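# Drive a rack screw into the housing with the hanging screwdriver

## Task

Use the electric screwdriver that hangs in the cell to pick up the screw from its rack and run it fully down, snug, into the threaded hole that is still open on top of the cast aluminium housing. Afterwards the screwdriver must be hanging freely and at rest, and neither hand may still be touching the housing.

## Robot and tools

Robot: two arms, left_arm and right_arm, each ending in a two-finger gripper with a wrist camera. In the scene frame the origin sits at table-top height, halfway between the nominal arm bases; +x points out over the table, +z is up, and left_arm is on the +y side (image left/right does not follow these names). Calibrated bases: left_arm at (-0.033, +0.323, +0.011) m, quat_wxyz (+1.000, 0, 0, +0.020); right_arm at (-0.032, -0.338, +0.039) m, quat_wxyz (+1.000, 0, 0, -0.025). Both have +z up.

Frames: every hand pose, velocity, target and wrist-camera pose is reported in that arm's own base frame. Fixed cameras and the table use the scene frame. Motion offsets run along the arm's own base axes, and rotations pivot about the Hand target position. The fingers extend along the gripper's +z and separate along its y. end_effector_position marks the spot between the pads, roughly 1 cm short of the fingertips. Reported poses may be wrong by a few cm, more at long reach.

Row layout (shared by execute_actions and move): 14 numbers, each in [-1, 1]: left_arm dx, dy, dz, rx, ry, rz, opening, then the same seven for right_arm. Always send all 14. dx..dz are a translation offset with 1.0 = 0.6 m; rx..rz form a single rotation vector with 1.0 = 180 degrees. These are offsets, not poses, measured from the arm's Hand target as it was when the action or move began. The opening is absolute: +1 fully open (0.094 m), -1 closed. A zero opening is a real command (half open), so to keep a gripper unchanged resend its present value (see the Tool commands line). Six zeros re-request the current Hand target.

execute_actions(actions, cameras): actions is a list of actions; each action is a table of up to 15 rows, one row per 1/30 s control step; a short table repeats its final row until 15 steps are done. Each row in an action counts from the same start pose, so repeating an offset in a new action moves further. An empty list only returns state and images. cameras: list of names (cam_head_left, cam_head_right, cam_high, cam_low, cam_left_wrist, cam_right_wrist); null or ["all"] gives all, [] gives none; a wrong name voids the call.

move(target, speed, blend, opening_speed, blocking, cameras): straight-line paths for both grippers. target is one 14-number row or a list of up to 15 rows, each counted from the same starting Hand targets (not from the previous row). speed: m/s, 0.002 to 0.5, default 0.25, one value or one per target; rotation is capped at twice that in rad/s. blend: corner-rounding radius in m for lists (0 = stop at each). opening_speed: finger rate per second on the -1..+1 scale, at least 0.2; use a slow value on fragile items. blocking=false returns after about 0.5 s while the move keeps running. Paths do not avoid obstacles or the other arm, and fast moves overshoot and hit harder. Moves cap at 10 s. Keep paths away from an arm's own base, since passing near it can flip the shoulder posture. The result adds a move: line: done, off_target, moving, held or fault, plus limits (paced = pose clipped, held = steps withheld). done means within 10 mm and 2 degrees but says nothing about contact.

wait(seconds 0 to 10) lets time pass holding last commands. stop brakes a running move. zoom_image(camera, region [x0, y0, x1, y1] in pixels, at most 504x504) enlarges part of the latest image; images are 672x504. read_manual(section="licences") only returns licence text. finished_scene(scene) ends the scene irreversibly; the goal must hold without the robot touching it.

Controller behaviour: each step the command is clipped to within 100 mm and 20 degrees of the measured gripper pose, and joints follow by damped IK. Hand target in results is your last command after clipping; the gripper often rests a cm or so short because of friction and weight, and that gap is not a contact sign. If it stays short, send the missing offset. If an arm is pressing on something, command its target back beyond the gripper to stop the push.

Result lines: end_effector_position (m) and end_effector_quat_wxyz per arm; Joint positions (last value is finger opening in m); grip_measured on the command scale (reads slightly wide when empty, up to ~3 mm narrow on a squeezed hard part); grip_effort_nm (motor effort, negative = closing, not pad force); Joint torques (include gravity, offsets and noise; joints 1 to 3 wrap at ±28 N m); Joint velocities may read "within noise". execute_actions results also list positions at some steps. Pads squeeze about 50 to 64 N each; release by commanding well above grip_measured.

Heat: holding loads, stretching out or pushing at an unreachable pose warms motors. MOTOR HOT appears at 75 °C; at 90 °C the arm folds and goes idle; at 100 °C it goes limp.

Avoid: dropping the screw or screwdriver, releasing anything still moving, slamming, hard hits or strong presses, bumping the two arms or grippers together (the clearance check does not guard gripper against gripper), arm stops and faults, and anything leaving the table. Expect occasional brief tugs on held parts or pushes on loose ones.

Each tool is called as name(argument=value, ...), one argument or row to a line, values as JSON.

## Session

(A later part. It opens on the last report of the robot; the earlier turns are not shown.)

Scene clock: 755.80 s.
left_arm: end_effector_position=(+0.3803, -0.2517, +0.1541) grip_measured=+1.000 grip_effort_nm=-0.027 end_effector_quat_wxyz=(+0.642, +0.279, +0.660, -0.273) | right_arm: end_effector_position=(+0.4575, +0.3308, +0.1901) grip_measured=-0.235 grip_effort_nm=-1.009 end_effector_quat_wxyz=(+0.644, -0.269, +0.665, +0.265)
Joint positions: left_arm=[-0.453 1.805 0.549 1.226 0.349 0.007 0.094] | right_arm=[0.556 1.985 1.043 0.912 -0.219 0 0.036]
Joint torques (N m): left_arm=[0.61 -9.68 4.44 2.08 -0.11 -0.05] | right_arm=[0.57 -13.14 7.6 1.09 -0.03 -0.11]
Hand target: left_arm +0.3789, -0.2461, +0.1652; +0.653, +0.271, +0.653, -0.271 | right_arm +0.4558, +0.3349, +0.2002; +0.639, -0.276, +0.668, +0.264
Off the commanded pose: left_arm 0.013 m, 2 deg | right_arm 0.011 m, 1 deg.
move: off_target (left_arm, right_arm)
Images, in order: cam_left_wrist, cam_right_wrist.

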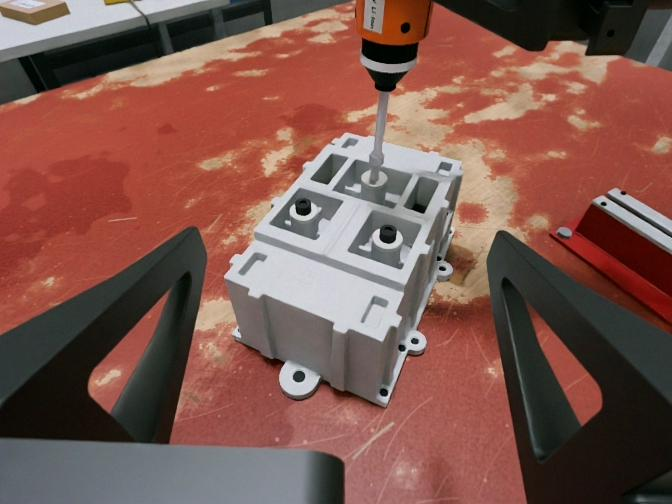

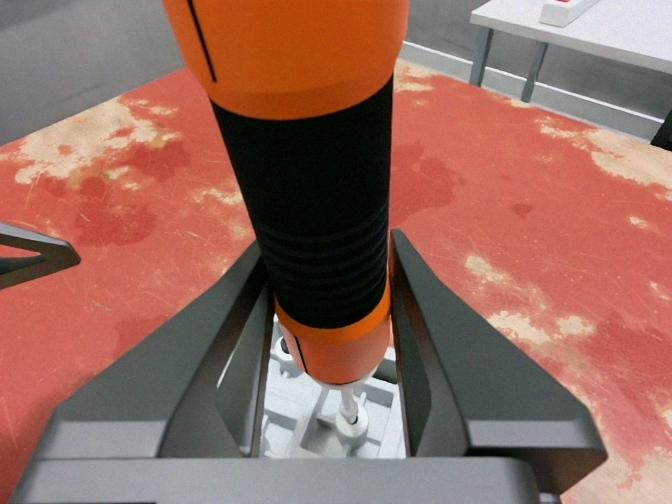

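move(
  target=[0,0,0,0,0,0,1,0.001,-0.0055,0,0,0,0,-0.4],
  speed=0.03,
  cameras=["cam_left_wrist","cam_right_wrist"],
)

zoom_image(
  camera="cam_left_wrist",
  region=[330, 120, 420, 210],
)

zoom_image(
  camera="cam_right_wrist",
  region=[290, 380, 410, 460],
)

Scene clock: 766.87 s.
left_arm: end_effector_position=(+0.3803, -0.2517, +0.1541) grip_measured=+1.000 grip_effort_nm=-0.022 end_effector_quat_wxyz=(+0.642, +0.279, +0.660, -0.273) | right_arm: end_effector_position=(+0.4576, +0.3307, +0.1898) grip_measured=-0.235 grip_effort_nm=-1.009 end_effector_quat_wxyz=(+0.644, -0.269, +0.666, +0.264)
Joint positions: left_arm=[-0.453 1.805 0.549 1.226 0.349 0.007 0.094] | right_arm=[0.556 1.985 1.043 0.91 -0.218 -0.002 0.036]
Joint torques (N m): left_arm=[0.59 -9.7 4.44 2.09 -0.11 -0.06] | right_arm=[-0.13 -13.56 7.04 1.09 -0.12 -0.06]
Hand target: left_arm +0.3789, -0.2461, +0.1652; +0.653, +0.271, +0.653, -0.271 | right_arm +0.4564, +0.3316, +0.2002; +0.639, -0.276, +0.668, +0.264
Off the commanded pose: left_arm 0.013 m, 2 deg | right_arm 0.011 m, 1 deg.
move: off_target (left_arm, right_arm)
Images, in order: cam_left_wrist, cam_right_wrist.

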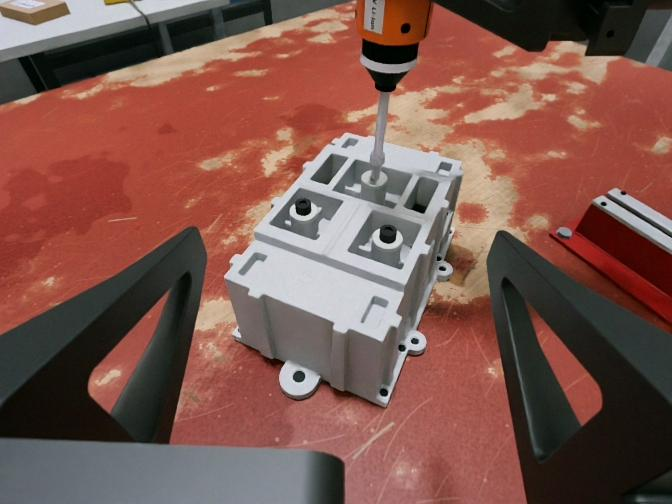

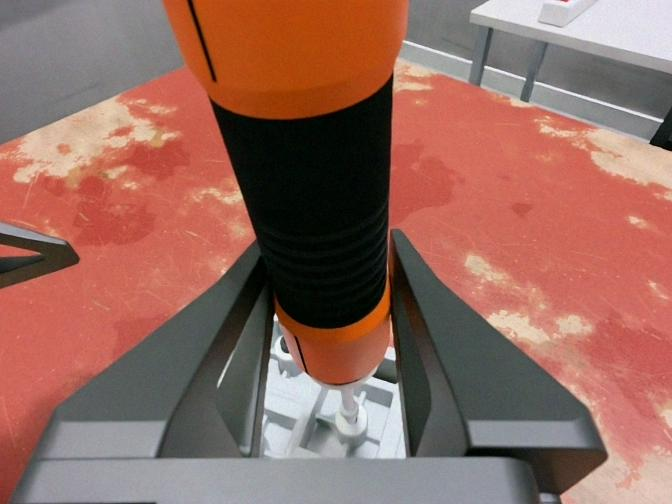

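Scaled by 5.600 from the camera's 672x504 image, which has a finer 960x720 frame.

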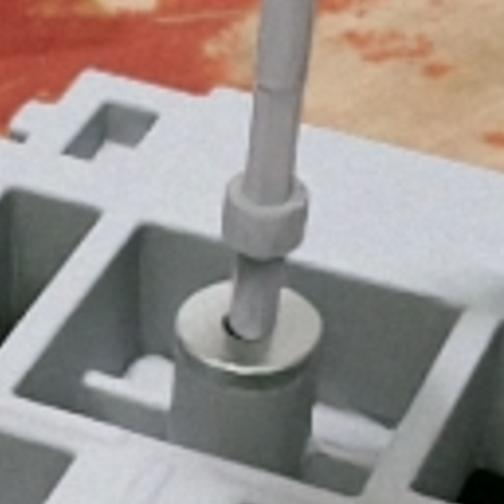

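Scaled by 4.200 from the camera's 672x504 image, which has a finer 960x720 frame.

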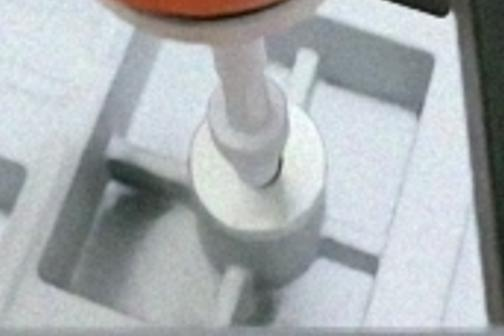

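move(
  target=[0,0,0,0,0,0,1,0,0,0.012,0,0,0,-0.4],
  speed=0.04,
  cameras=["cam_left_wrist","cam_right_wrist"],
)

zoom_image(
  camera="cam_left_wrist",
  region=[330, 120, 420, 210],
)

zoom_image(
  camera="cam_right_wrist",
  region=[290, 380, 410, 460],
)

Scene clock: 778.00 s.
left_arm: end_effector_position=(+0.3803, -0.2517, +0.1541) grip_measured=+1.000 grip_effort_nm=-0.037 end_effector_quat_wxyz=(+0.642, +0.279, +0.660, -0.273) | right_arm: end_effector_position=(+0.4563, +0.3299, +0.1904) grip_measured=-0.235 grip_effort_nm=-1.013 end_effector_quat_wxyz=(+0.638, -0.271, +0.671, +0.263)
Joint positions: left_arm=[-0.453 1.805 0.549 1.226 0.349 0.007 0.094] | right_arm=[0.556 1.968 1.043 0.876 -0.218 -0.004 0.036]
Joint torques (N m): left_arm=[0.65 -9.69 4.44 2.09 -0.11 -0.06] | right_arm=[-0.03 -13.6 8.09 1.12 -0.09 -0.05]
Hand target: left_arm +0.3789, -0.2461, +0.1652; +0.653, +0.271, +0.653, -0.271 | right_arm +0.4564, +0.3316, +0.2075; +0.639, -0.276, +0.668, +0.264
Off the commanded pose: left_arm 0.012 m, 2 deg | right_arm 0.017 m, 1 deg.
move: off_target (left_arm, right_arm)
Images, in order: cam_left_wrist, cam_right_wrist.

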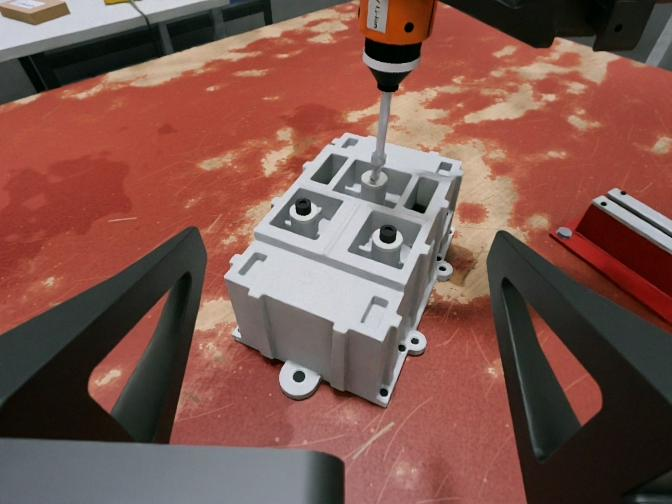

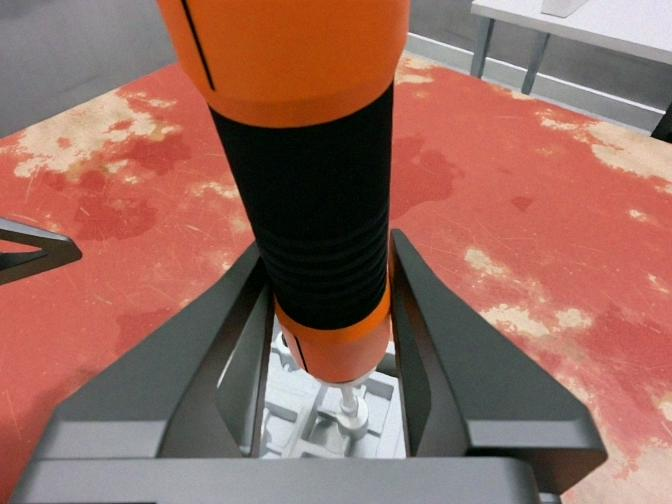

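Scaled by 5.600 from the camera's 672x504 image, which has a finer 960x720 frame.

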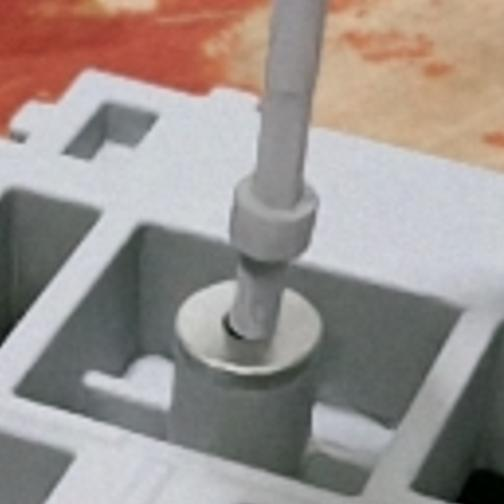

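Scaled by 4.200 from the camera's 672x504 image, which has a finer 960x720 frame.

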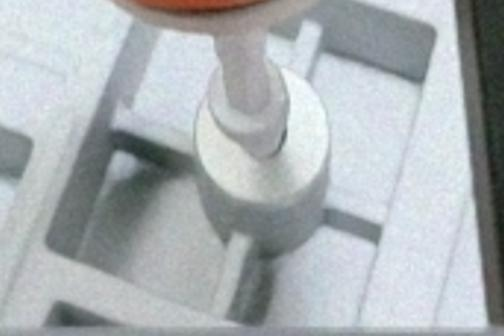

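move(
  target=[0,0,0,0,0,0,1,0,0,0.012,0,0,0,-0.4],
  speed=0.04,
  cameras=["cam_left_wrist","cam_right_wrist"],
)

zoom_image(
  camera="cam_left_wrist",
  region=[330, 120, 420, 210],
)

zoom_image(
  camera="cam_right_wrist",
  region=[290, 380, 410, 460],
)

Scene clock: 787.87 s.
left_arm: end_effector_position=(+0.3803, -0.2517, +0.1542) grip_measured=+1.000 grip_effort_nm=-0.022 end_effector_quat_wxyz=(+0.642, +0.279, +0.660, -0.273) | right_arm: end_effector_position=(+0.4564, +0.3294, +0.1909) grip_measured=-0.235 grip_effort_nm=-1.009 end_effector_quat_wxyz=(+0.630, -0.272, +0.679, +0.261)
Joint positions: left_arm=[-0.453 1.805 0.549 1.227 0.349 0.007 0.094] | right_arm=[0.555 1.954 1.052 0.832 -0.218 -0.004 0.036]
Joint torques (N m): left_arm=[0.68 -9.73 4.46 2.08 -0.11 -0.05] | right_arm=[0.02 -13.89 8.44 1.27 -0.11 -0.06]
Hand target: left_arm +0.3789, -0.2461, +0.1653; +0.653, +0.271, +0.653, -0.271 | right_arm +0.4564, +0.3316, +0.2147; +0.639, -0.276, +0.668, +0.264
Off the commanded pose: left_arm 0.012 m, 2 deg | right_arm 0.024 m, 2 deg.
move: off_target (left_arm, right_arm)
Images, in order: cam_left_wrist, cam_right_wrist.

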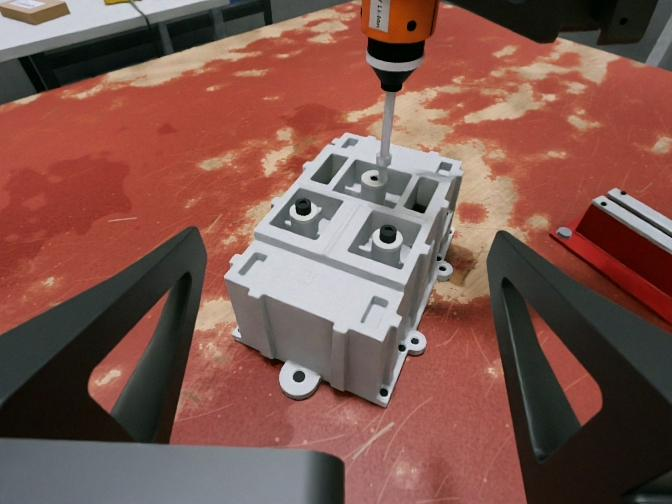

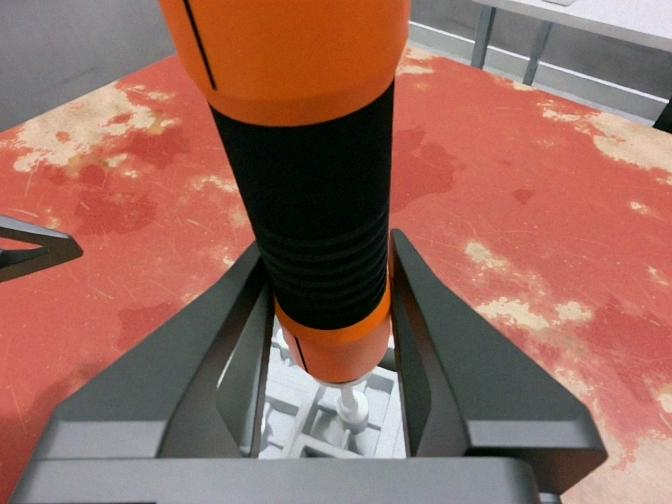

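Scaled by 5.600 from the camera's 672x504 image, which has a finer 960x720 frame.

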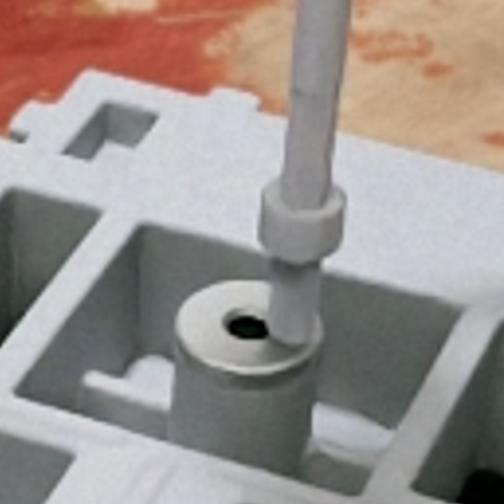

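Scaled by 4.200 from the camera's 672x504 image, which has a finer 960x720 frame.

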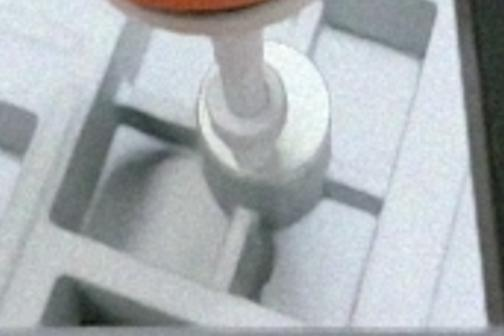

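move(
  target=[0,0,0,0,0,0,1,0,0,0.03,0.007,-0.007,0,-0.4],
  speed=0.04,
  cameras=["cam_left_wrist","cam_right_wrist"],
)

zoom_image(
  camera="cam_left_wrist",
  region=[300, 70, 440, 210],
)

zoom_image(
  camera="cam_right_wrist",
  region=[290, 380, 410, 460],
)

Scene clock: 796.27 s.
left_arm: end_effector_position=(+0.3803, -0.2517, +0.1542) grip_measured=+1.000 grip_effort_nm=-0.022 end_effector_quat_wxyz=(+0.642, +0.279, +0.660, -0.273) | right_arm: end_effector_position=(+0.4561, +0.3292, +0.1988) grip_measured=-0.235 grip_effort_nm=-1.009 end_effector_quat_wxyz=(+0.630, -0.271, +0.679, +0.262)
Joint positions: left_arm=[-0.453 1.805 0.549 1.227 0.349 0.007 0.094] | right_arm=[0.555 1.935 1.061 0.804 -0.218 -0.002 0.036]
Joint torques (N m): left_arm=[0.64 -9.68 4.46 2.1 -0.11 -0.06] | right_arm=[-0.14 -14.13 9.01 1.52 -0.09 -0.01]
Hand target: left_arm +0.3789, -0.2461, +0.1653; +0.653, +0.271, +0.653, -0.271 | right_arm +0.4564, +0.3316, +0.2326; +0.649, -0.272, +0.658, +0.268
Off the commanded pose: left_arm 0.012 m, 2 deg | right_arm 0.034 m, 3 deg.
move: off_target (left_arm, right_arm)
Images, in order: cam_left_wrist, cam_right_wrist.

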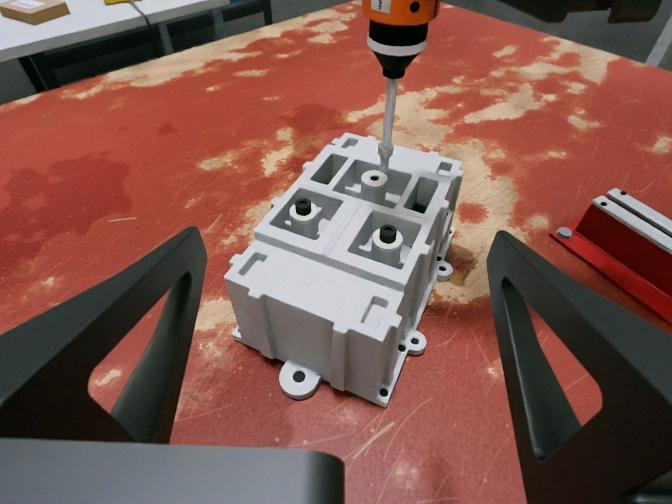

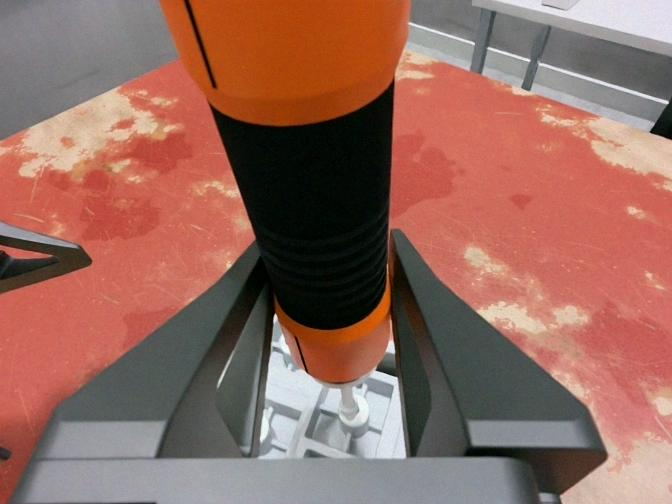

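Scaled by 3.600 from the camera's 672x504 image, which has a finer 960x720 frame.

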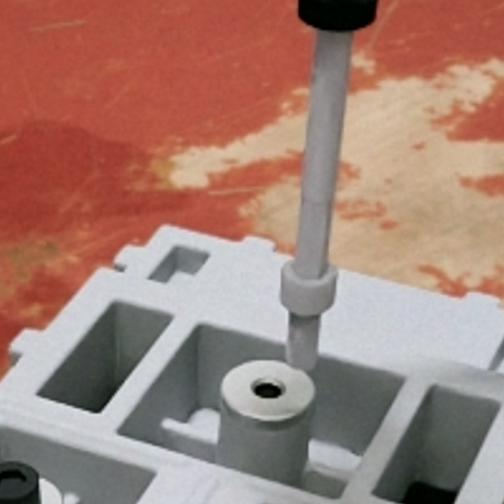

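Scaled by 4.200 from the camera's 672x504 image, which has a finer 960x720 frame.

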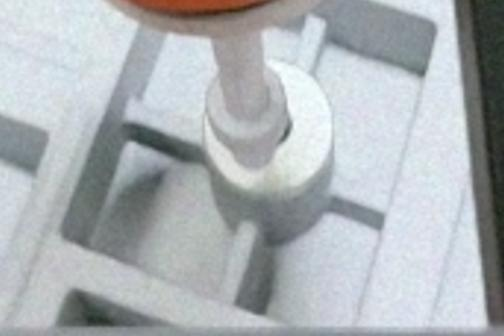

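move(
  target=[
    [0,0,0,0,0,0,1,0,0,0.05,0,0,0,-0.4],
    [0,0,0,0,0,0,1,0,0,-0.06,0,0,0,-0.4],
  ],
  speed=0.06,
  cameras=["cam_left_wrist","cam_right_wrist"],
)

zoom_image(
  camera="cam_left_wrist",
  region=[300, 70, 440, 210],
)

zoom_image(
  camera="cam_right_wrist",
  region=[290, 380, 410, 460],
)

Scene clock: 833.20 s.
left_arm: end_effector_position=(+0.3803, -0.2517, +0.1542) grip_measured=+1.000 grip_effort_nm=-0.027 end_effector_quat_wxyz=(+0.642, +0.279, +0.660, -0.273) | right_arm: end_effector_position=(+0.4585, +0.3307, +0.2053) grip_measured=-0.235 grip_effort_nm=-1.009 end_effector_quat_wxyz=(+0.654, -0.267, +0.656, +0.266)
Joint positions: left_arm=[-0.453 1.805 0.549 1.227 0.349 0.007 0.094] | right_arm=[0.555 1.965 1.058 0.903 -0.218 -0.001 0.036]
Joint torques (N m): left_arm=[0.65 -9.7 4.45 2.09 -0.11 -0.06] | right_arm=[-0.09 -9.58 5 1.83 -0.11 -0.02]
Hand target: left_arm +0.3789, -0.2461, +0.1653; +0.653, +0.271, +0.653, -0.271 | right_arm +0.4564, +0.3316, +0.1964; +0.649, -0.272, +0.658, +0.269
Off the commanded pose: left_arm 0.012 m, 2 deg | right_arm 0.009 m, 1 deg.
move: off_target (left_arm)
Images, in order: cam_left_wrist, cam_right_wrist.

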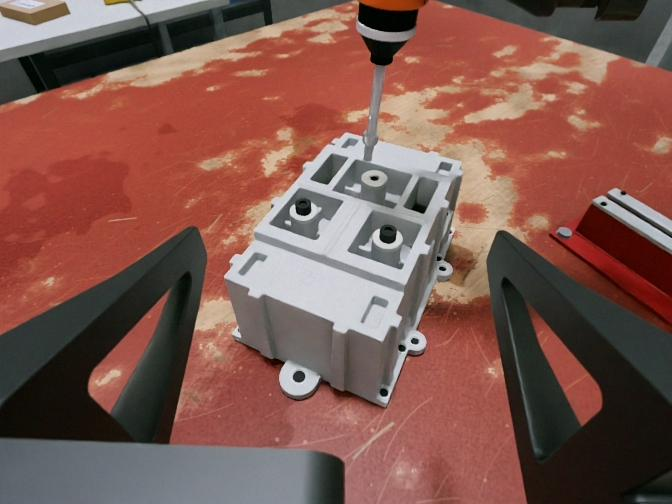

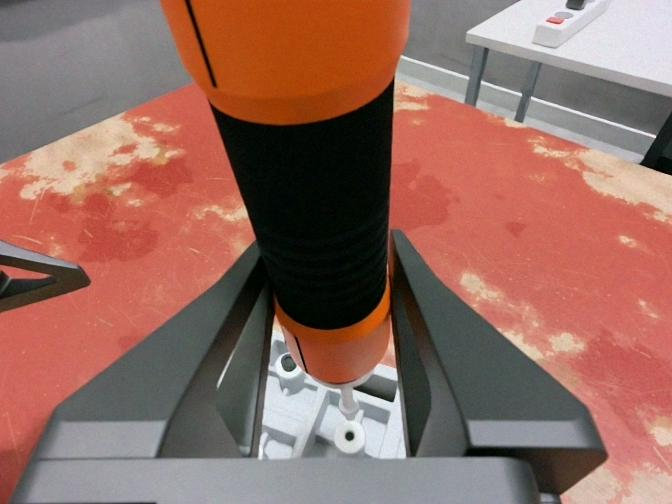

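Scaled by 3.600 from the camera's 672x504 image, which has a finer 960x720 frame.

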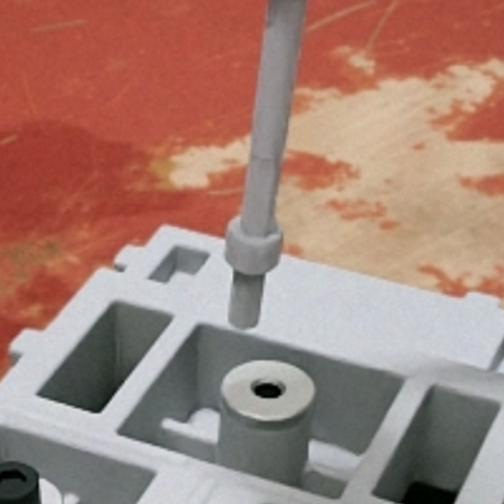

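Scaled by 4.200 from the camera's 672x504 image, which has a finer 960x720 frame.

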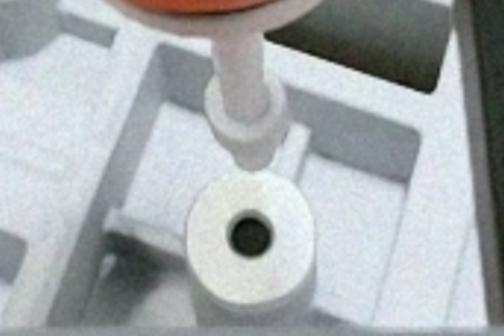

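move(
  target=[0,0,0,0,0,0,1,0.0062,0.0062,0,-0.0157,0.0157,0,-0.4],
  speed=0.04,
  cameras=["cam_left_wrist","cam_right_wrist"],
)

zoom_image(
  camera="cam_left_wrist",
  region=[300, 70, 440, 210],
)

zoom_image(
  camera="cam_right_wrist",
  region=[290, 380, 410, 460],
)

Scene clock: 849.43 s.
left_arm: end_effector_position=(+0.3803, -0.2517, +0.1542) grip_measured=+1.000 grip_effort_nm=-0.027 end_effector_quat_wxyz=(+0.642, +0.279, +0.660, -0.273) | right_arm: end_effector_position=(+0.4593, +0.3312, +0.1905) grip_measured=-0.235 grip_effort_nm=-1.013 end_effector_quat_wxyz=(+0.629, -0.272, +0.680, +0.261)
Joint positions: left_arm=[-0.453 1.805 0.549 1.227 0.349 0.007 0.094] | right_arm=[0.555 1.965 1.068 0.823 -0.218 -0.002 0.036]
Joint torques (N m): left_arm=[0.65 -9.7 4.44 2.09 -0.11 -0.06] | right_arm=[0.4 -11.43 8.34 1.23 -0.07 -0.16]
Hand target: left_arm +0.3789, -0.2461, +0.1653; +0.653, +0.271, +0.653, -0.271 | right_arm +0.4601, +0.3354, +0.1966; +0.626, -0.281, +0.680, +0.259
Off the commanded pose: left_arm 0.012 m, 2 deg | right_arm 0.007 m, 1 deg.
move: off_target (left_arm)
Images, in order: cam_left_wrist, cam_right_wrist.

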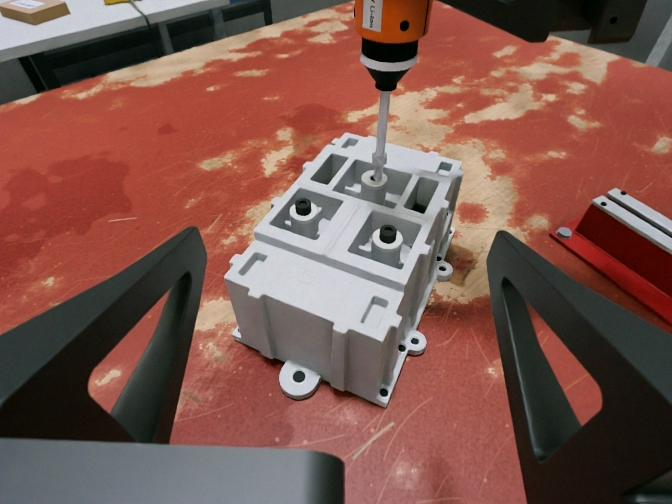

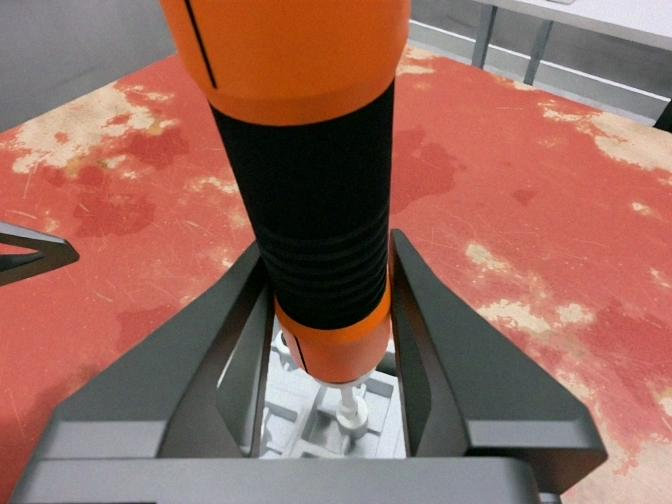

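Scaled by 3.600 from the camera's 672x504 image, which has a finer 960x720 frame.

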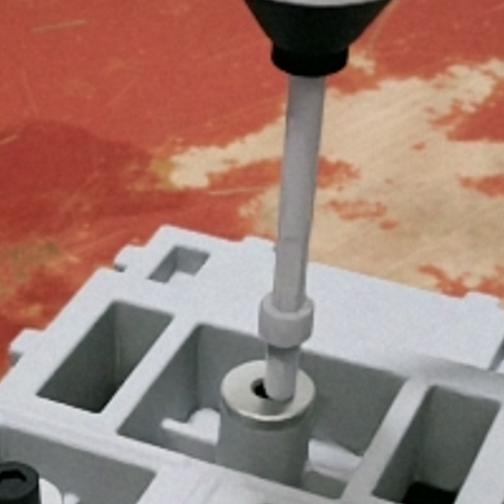

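Scaled by 4.200 from the camera's 672x504 image, which has a finer 960x720 frame.

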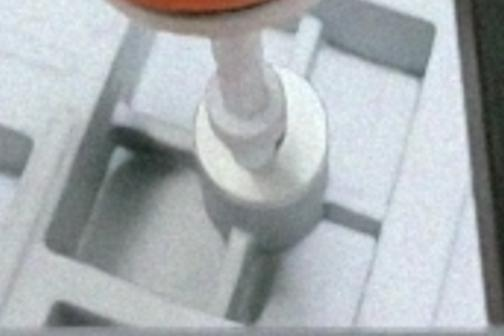

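move(
  target=[0,0,0,0,0,0,1,0.0035,0.0035,0.033,0,0,0,-0.4],
  speed=0.05,
  cameras=["cam_left_wrist","cam_right_wrist"],
)

zoom_image(
  camera="cam_left_wrist",
  region=[300, 70, 440, 210],
)

zoom_image(
  camera="cam_right_wrist",
  region=[290, 380, 410, 460],
)

Scene clock: 860.77 s.
left_arm: end_effector_position=(+0.3803, -0.2517, +0.1542) grip_measured=+1.000 grip_effort_nm=-0.027 end_effector_quat_wxyz=(+0.642, +0.279, +0.660, -0.273) | right_arm: end_effector_position=(+0.4634, +0.3338, +0.1909) grip_measured=-0.235 grip_effort_nm=-1.009 end_effector_quat_wxyz=(+0.615, -0.275, +0.693, +0.258)
Joint positions: left_arm=[-0.453 1.805 0.549 1.227 0.349 0.007 0.094] | right_arm=[0.555 1.96 1.11 0.737 -0.218 -0.005 0.036]
Joint torques (N m): left_arm=[0.65 -9.69 4.49 2.09 -0.11 -0.06] | right_arm=[0.44 -14.15 8.68 1.28 -0.06 -0.11]
Hand target: left_arm +0.3789, -0.2461, +0.1653; +0.653, +0.271, +0.653, -0.271 | right_arm +0.4622, +0.3374, +0.2165; +0.626, -0.281, +0.680, +0.259
Off the commanded pose: left_arm 0.012 m, 2 deg | right_arm 0.026 m, 2 deg.
move: off_target (left_arm, right_arm)
Images, in order: cam_left_wrist, cam_right_wrist.

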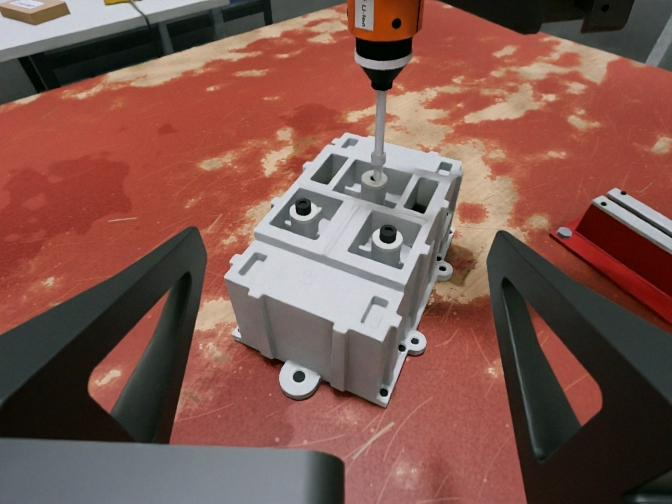

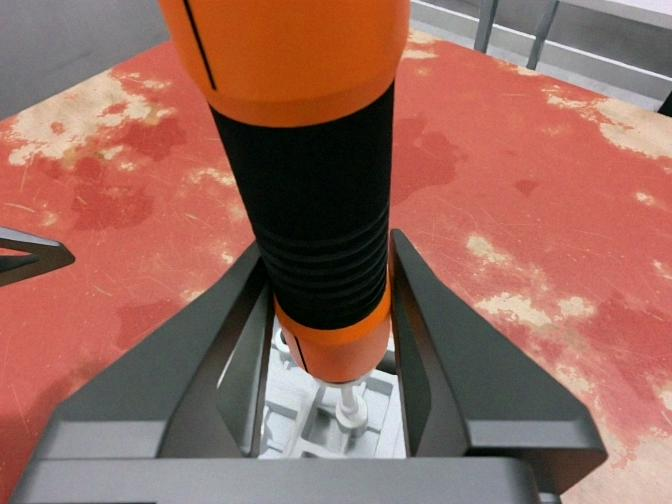

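Scaled by 3.600 from the camera's 672x504 image, which has a finer 960x720 frame.

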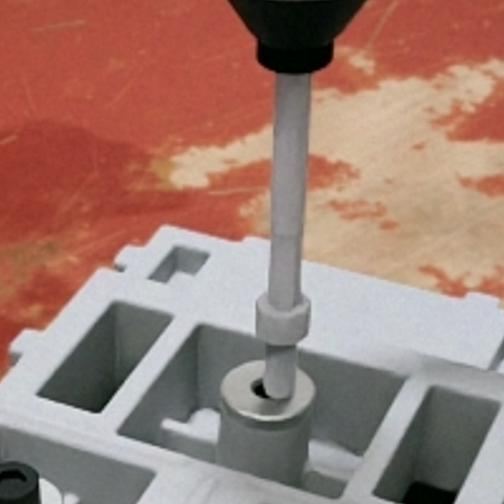

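Scaled by 4.200 from the camera's 672x504 image, which has a finer 960x720 frame.

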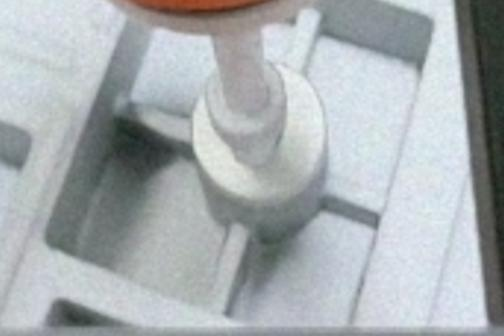

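move(
  target=[
    [0,0,0,0,0,0,1,-0.0045,-0.0052,0.08,0,0,0,-0.4],
    [0,0,0,0,0,0,1,-0.0045,-0.0052,-0.0375,0,0,0,-0.4],
  ],
  speed=0.06,
  cameras=["cam_left_wrist","cam_right_wrist"],
)

zoom_image(
  camera="cam_left_wrist",
  region=[300, 70, 440, 210],
)

zoom_image(
  camera="cam_right_wrist",
  region=[290, 380, 410, 460],
)

Scene clock: 880.20 s.
left_arm: end_effector_position=(+0.3803, -0.2517, +0.1542) grip_measured=+1.000 grip_effort_nm=-0.022 end_effector_quat_wxyz=(+0.642, +0.279, +0.660, -0.273) | right_arm: end_effector_position=(+0.4618, +0.3328, +0.2037) grip_measured=-0.235 grip_effort_nm=-1.013 end_effector_quat_wxyz=(+0.630, -0.273, +0.679, +0.260)
Joint positions: left_arm=[-0.453 1.805 0.549 1.227 0.349 0.007 0.094] | right_arm=[0.555 1.944 1.102 0.77 -0.218 -0.007 0.036]
Joint torques (N m): left_arm=[0.69 -9.7 4.48 2.08 -0.11 -0.06] | right_arm=[0.16 -9.74 5.11 1.77 -0.11 -0.14]
Hand target: left_arm +0.3789, -0.2461, +0.1653; +0.653, +0.271, +0.653, -0.271 | right_arm +0.4595, +0.3343, +0.1941; +0.626, -0.281, +0.680, +0.259
Off the commanded pose: left_arm 0.012 m, 2 deg | right_arm 0.010 m, 1 deg.
move: off_target (left_arm)
Images, in order: cam_left_wrist, cam_right_wrist.

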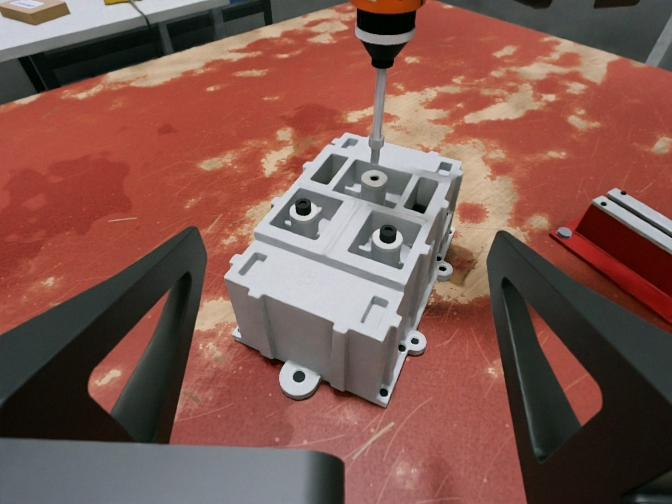

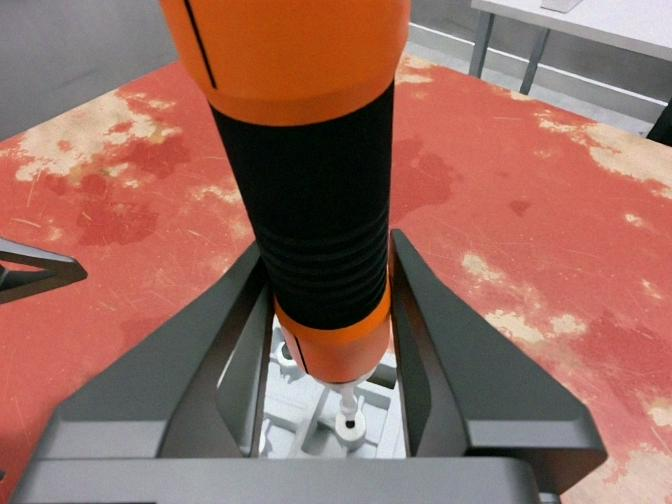

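Scaled by 3.600 from the camera's 672x504 image, which has a finer 960x720 frame.

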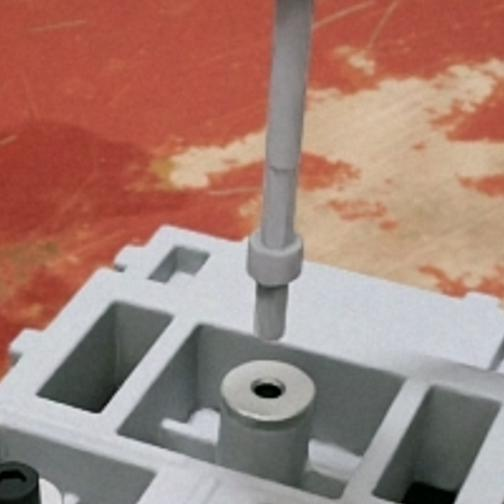

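Scaled by 4.200 from the camera's 672x504 image, which has a finer 960x720 frame.

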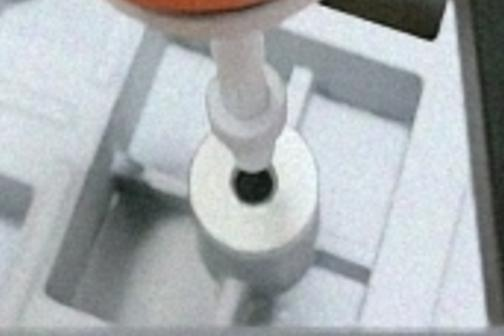

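move(
  target=[0,0,0,0,0,0,1,0,0,-0.013,0,0,0,-0.4],
  speed=0.04,
  cameras=["cam_left_wrist","cam_right_wrist"],
)

zoom_image(
  camera="cam_left_wrist",
  region=[300, 70, 440, 210],
)

zoom_image(
  camera="cam_right_wrist",
  region=[290, 380, 410, 460],
)

Scene clock: 893.30 s.
left_arm: end_effector_position=(+0.3803, -0.2517, +0.1542) grip_measured=+1.000 grip_effort_nm=-0.017 end_effector_quat_wxyz=(+0.642, +0.279, +0.660, -0.273) | right_arm: end_effector_position=(+0.4620, +0.3329, +0.1973) grip_measured=-0.235 grip_effort_nm=-1.013 end_effector_quat_wxyz=(+0.631, -0.273, +0.678, +0.260)
Joint positions: left_arm=[-0.453 1.805 0.549 1.227 0.349 0.007 0.094] | right_arm=[0.555 1.961 1.091 0.799 -0.218 -0.007 0.036]
Joint torques (N m): left_arm=[0.65 -9.66 4.42 2.09 -0.11 -0.05] | right_arm=[0.16 -9.5 4.93 1.83 -0.09 -0.13]
Hand target: left_arm +0.3789, -0.2461, +0.1653; +0.653, +0.271, +0.653, -0.271 | right_arm +0.4595, +0.3343, +0.1860; +0.626, -0.281, +0.680, +0.259
Off the commanded pose: left_arm 0.012 m, 2 deg | right_arm 0.011 m, 1 deg.
move: off_target (left_arm, right_arm)
Images, in order: cam_left_wrist, cam_right_wrist.

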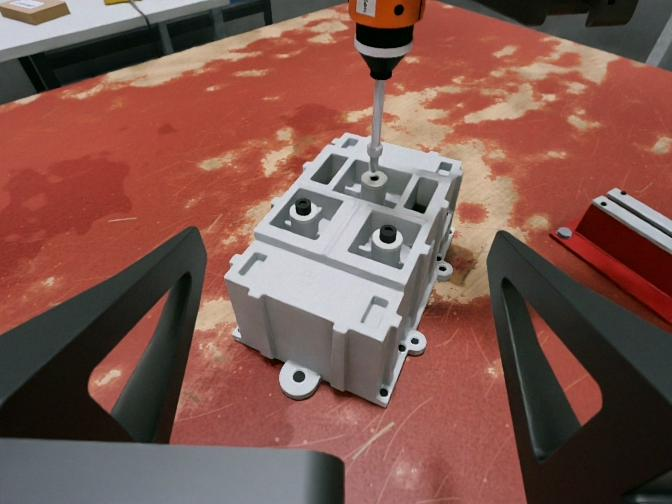

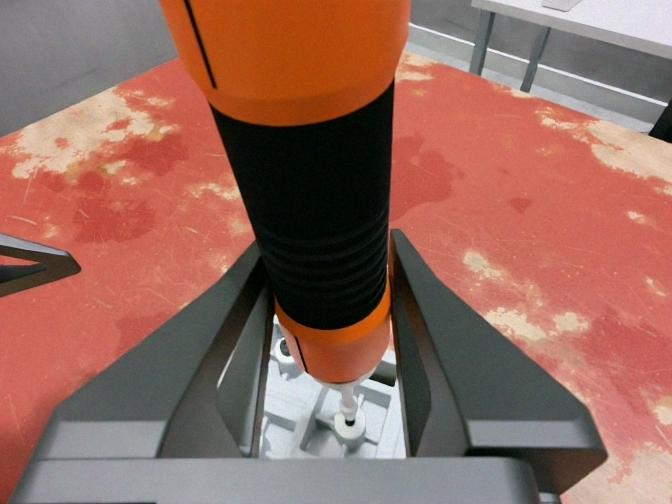

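Scaled by 3.600 from the camera's 672x504 image, which has a finer 960x720 frame.

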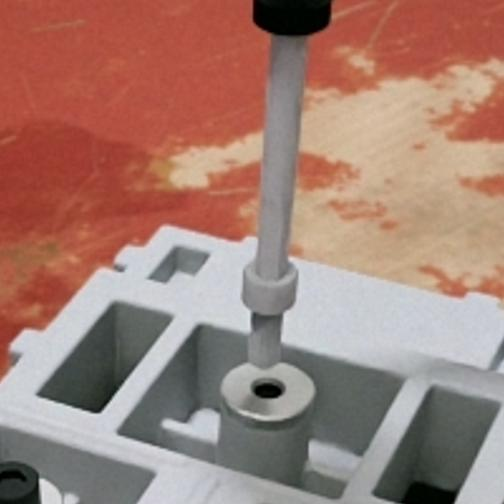

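Scaled by 4.200 from the camera's 672x504 image, which has a finer 960x720 frame.

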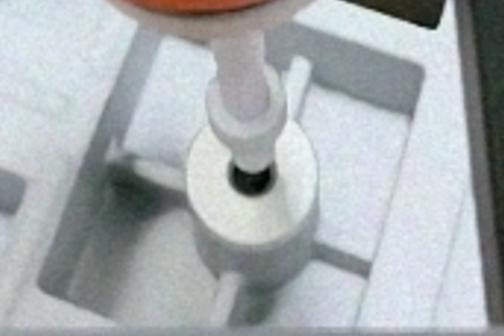

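move(
  target=[0,0,0,0,0,0,1,-0.0012,-0.0012,-0.012,0,0,0,-0.4],
  speed=0.04,
  cameras=["cam_left_wrist","cam_right_wrist"],
)

zoom_image(
  camera="cam_left_wrist",
  region=[300, 70, 440, 210],
)

zoom_image(
  camera="cam_right_wrist",
  region=[290, 380, 410, 460],
)

Scene clock: 901.43 s.
left_arm: end_effector_position=(+0.3803, -0.2517, +0.1542) grip_measured=+1.000 grip_effort_nm=-0.032 end_effector_quat_wxyz=(+0.642, +0.279, +0.660, -0.273) | right_arm: end_effector_position=(+0.4613, +0.3324, +0.1912) grip_measured=-0.235 grip_effort_nm=-1.004 end_effector_quat_wxyz=(+0.632, -0.273, +0.677, +0.260)
Joint positions: left_arm=[-0.453 1.805 0.549 1.227 0.349 0.007 0.094] | right_arm=[0.555 1.974 1.078 0.829 -0.218 -0.007 0.036]
Joint torques (N m): left_arm=[0.65 -9.7 4.46 2.1 -0.1 -0.05] | right_arm=[0.03 -9.43 4.75 1.78 -0.09 -0.14]
Hand target: left_arm +0.3789, -0.2461, +0.1653; +0.653, +0.271, +0.653, -0.271 | right_arm +0.4588, +0.3336, +0.1789; +0.626, -0.281, +0.680, +0.259
Off the commanded pose: left_arm 0.012 m, 2 deg | right_arm 0.013 m, 1 deg.
move: off_target (left_arm, right_arm)
Images, in order: cam_left_wrist, cam_right_wrist.

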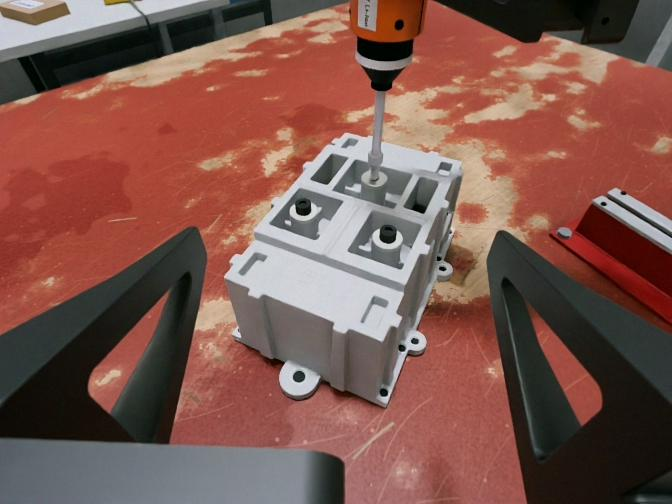

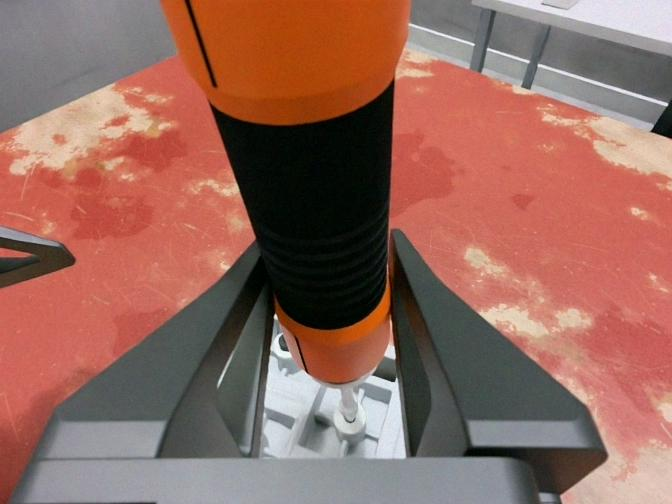

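Scaled by 3.600 from the camera's 672x504 image, which has a finer 960x720 frame.

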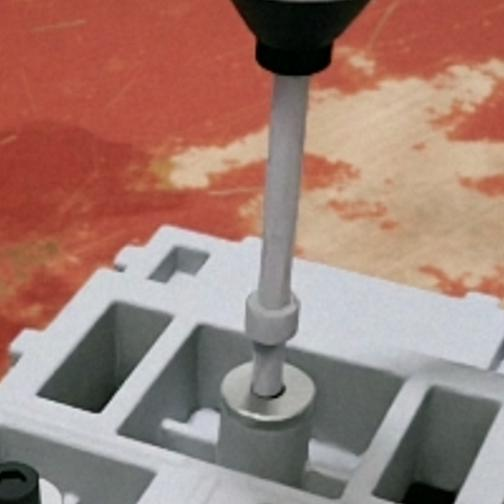

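Scaled by 4.200 from the camera's 672x504 image, which has a finer 960x720 frame.

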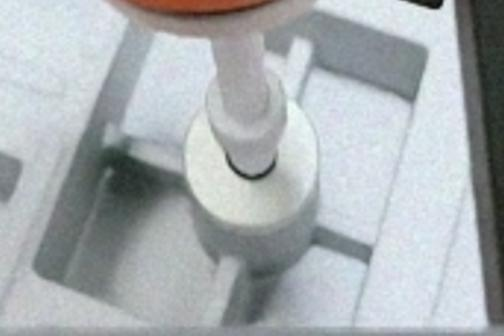

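move(
  target=[0,0,0,0,0,0,1,0,0,-0.012,0,0,0,-0.4],
  speed=0.04,
  cameras=["cam_left_wrist","cam_right_wrist"],
)

zoom_image(
  camera="cam_left_wrist",
  region=[300, 70, 440, 210],
)

zoom_image(
  camera="cam_right_wrist",
  region=[290, 380, 410, 460],
)

Scene clock: 908.07 s.
left_arm: end_effector_position=(+0.3803, -0.2517, +0.1542) grip_measured=+1.000 grip_effort_nm=-0.027 end_effector_quat_wxyz=(+0.642, +0.279, +0.660, -0.273) | right_arm: end_effector_position=(+0.4615, +0.3326, +0.1912) grip_measured=-0.235 grip_effort_nm=-1.013 end_effector_quat_wxyz=(+0.639, -0.272, +0.670, +0.262)
Joint positions: left_arm=[-0.453 1.805 0.549 1.227 0.349 0.007 0.094] | right_arm=[0.555 1.986 1.071 0.868 -0.218 -0.007 0.036]
Joint torques (N m): left_arm=[0.62 -9.72 4.48 2.09 -0.12 -0.04] | right_arm=[0.14 -9.01 4.59 1.63 -0.12 -0.12]
Hand target: left_arm +0.3789, -0.2461, +0.1653; +0.653, +0.271, +0.653, -0.271 | right_arm +0.4588, +0.3336, +0.1718; +0.626, -0.281, +0.680, +0.259
Off the commanded pose: left_arm 0.012 m, 2 deg | right_arm 0.020 m, 2 deg.
move: off_target (left_arm, right_arm)
Images, in order: cam_left_wrist, cam_right_wrist.

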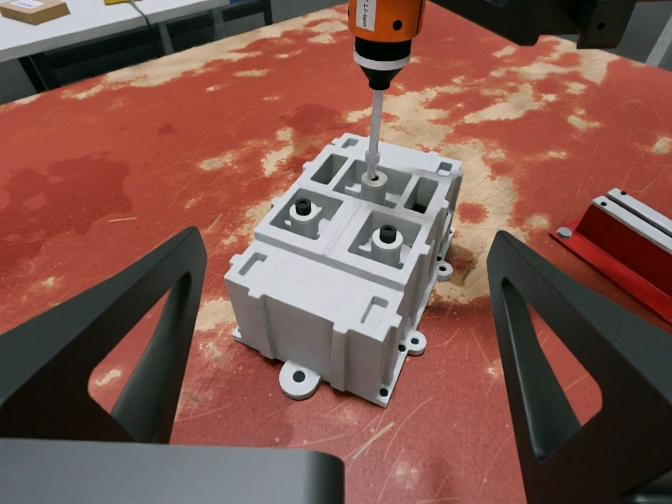

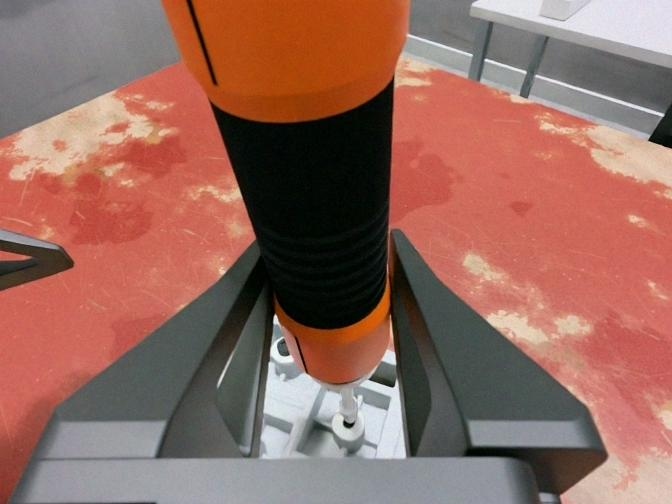

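Scaled by 3.600 from the camera's 672x504 image, which has a finer 960x720 frame.

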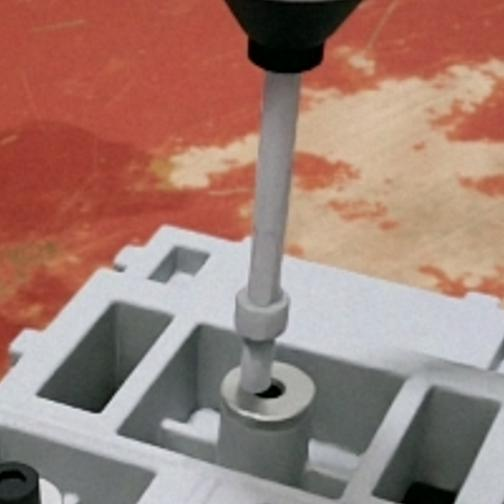

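Scaled by 4.200 from the camera's 672x504 image, which has a finer 960x720 frame.

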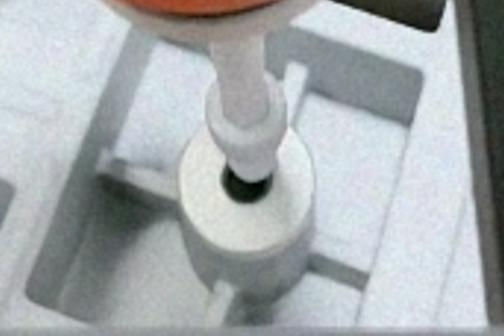

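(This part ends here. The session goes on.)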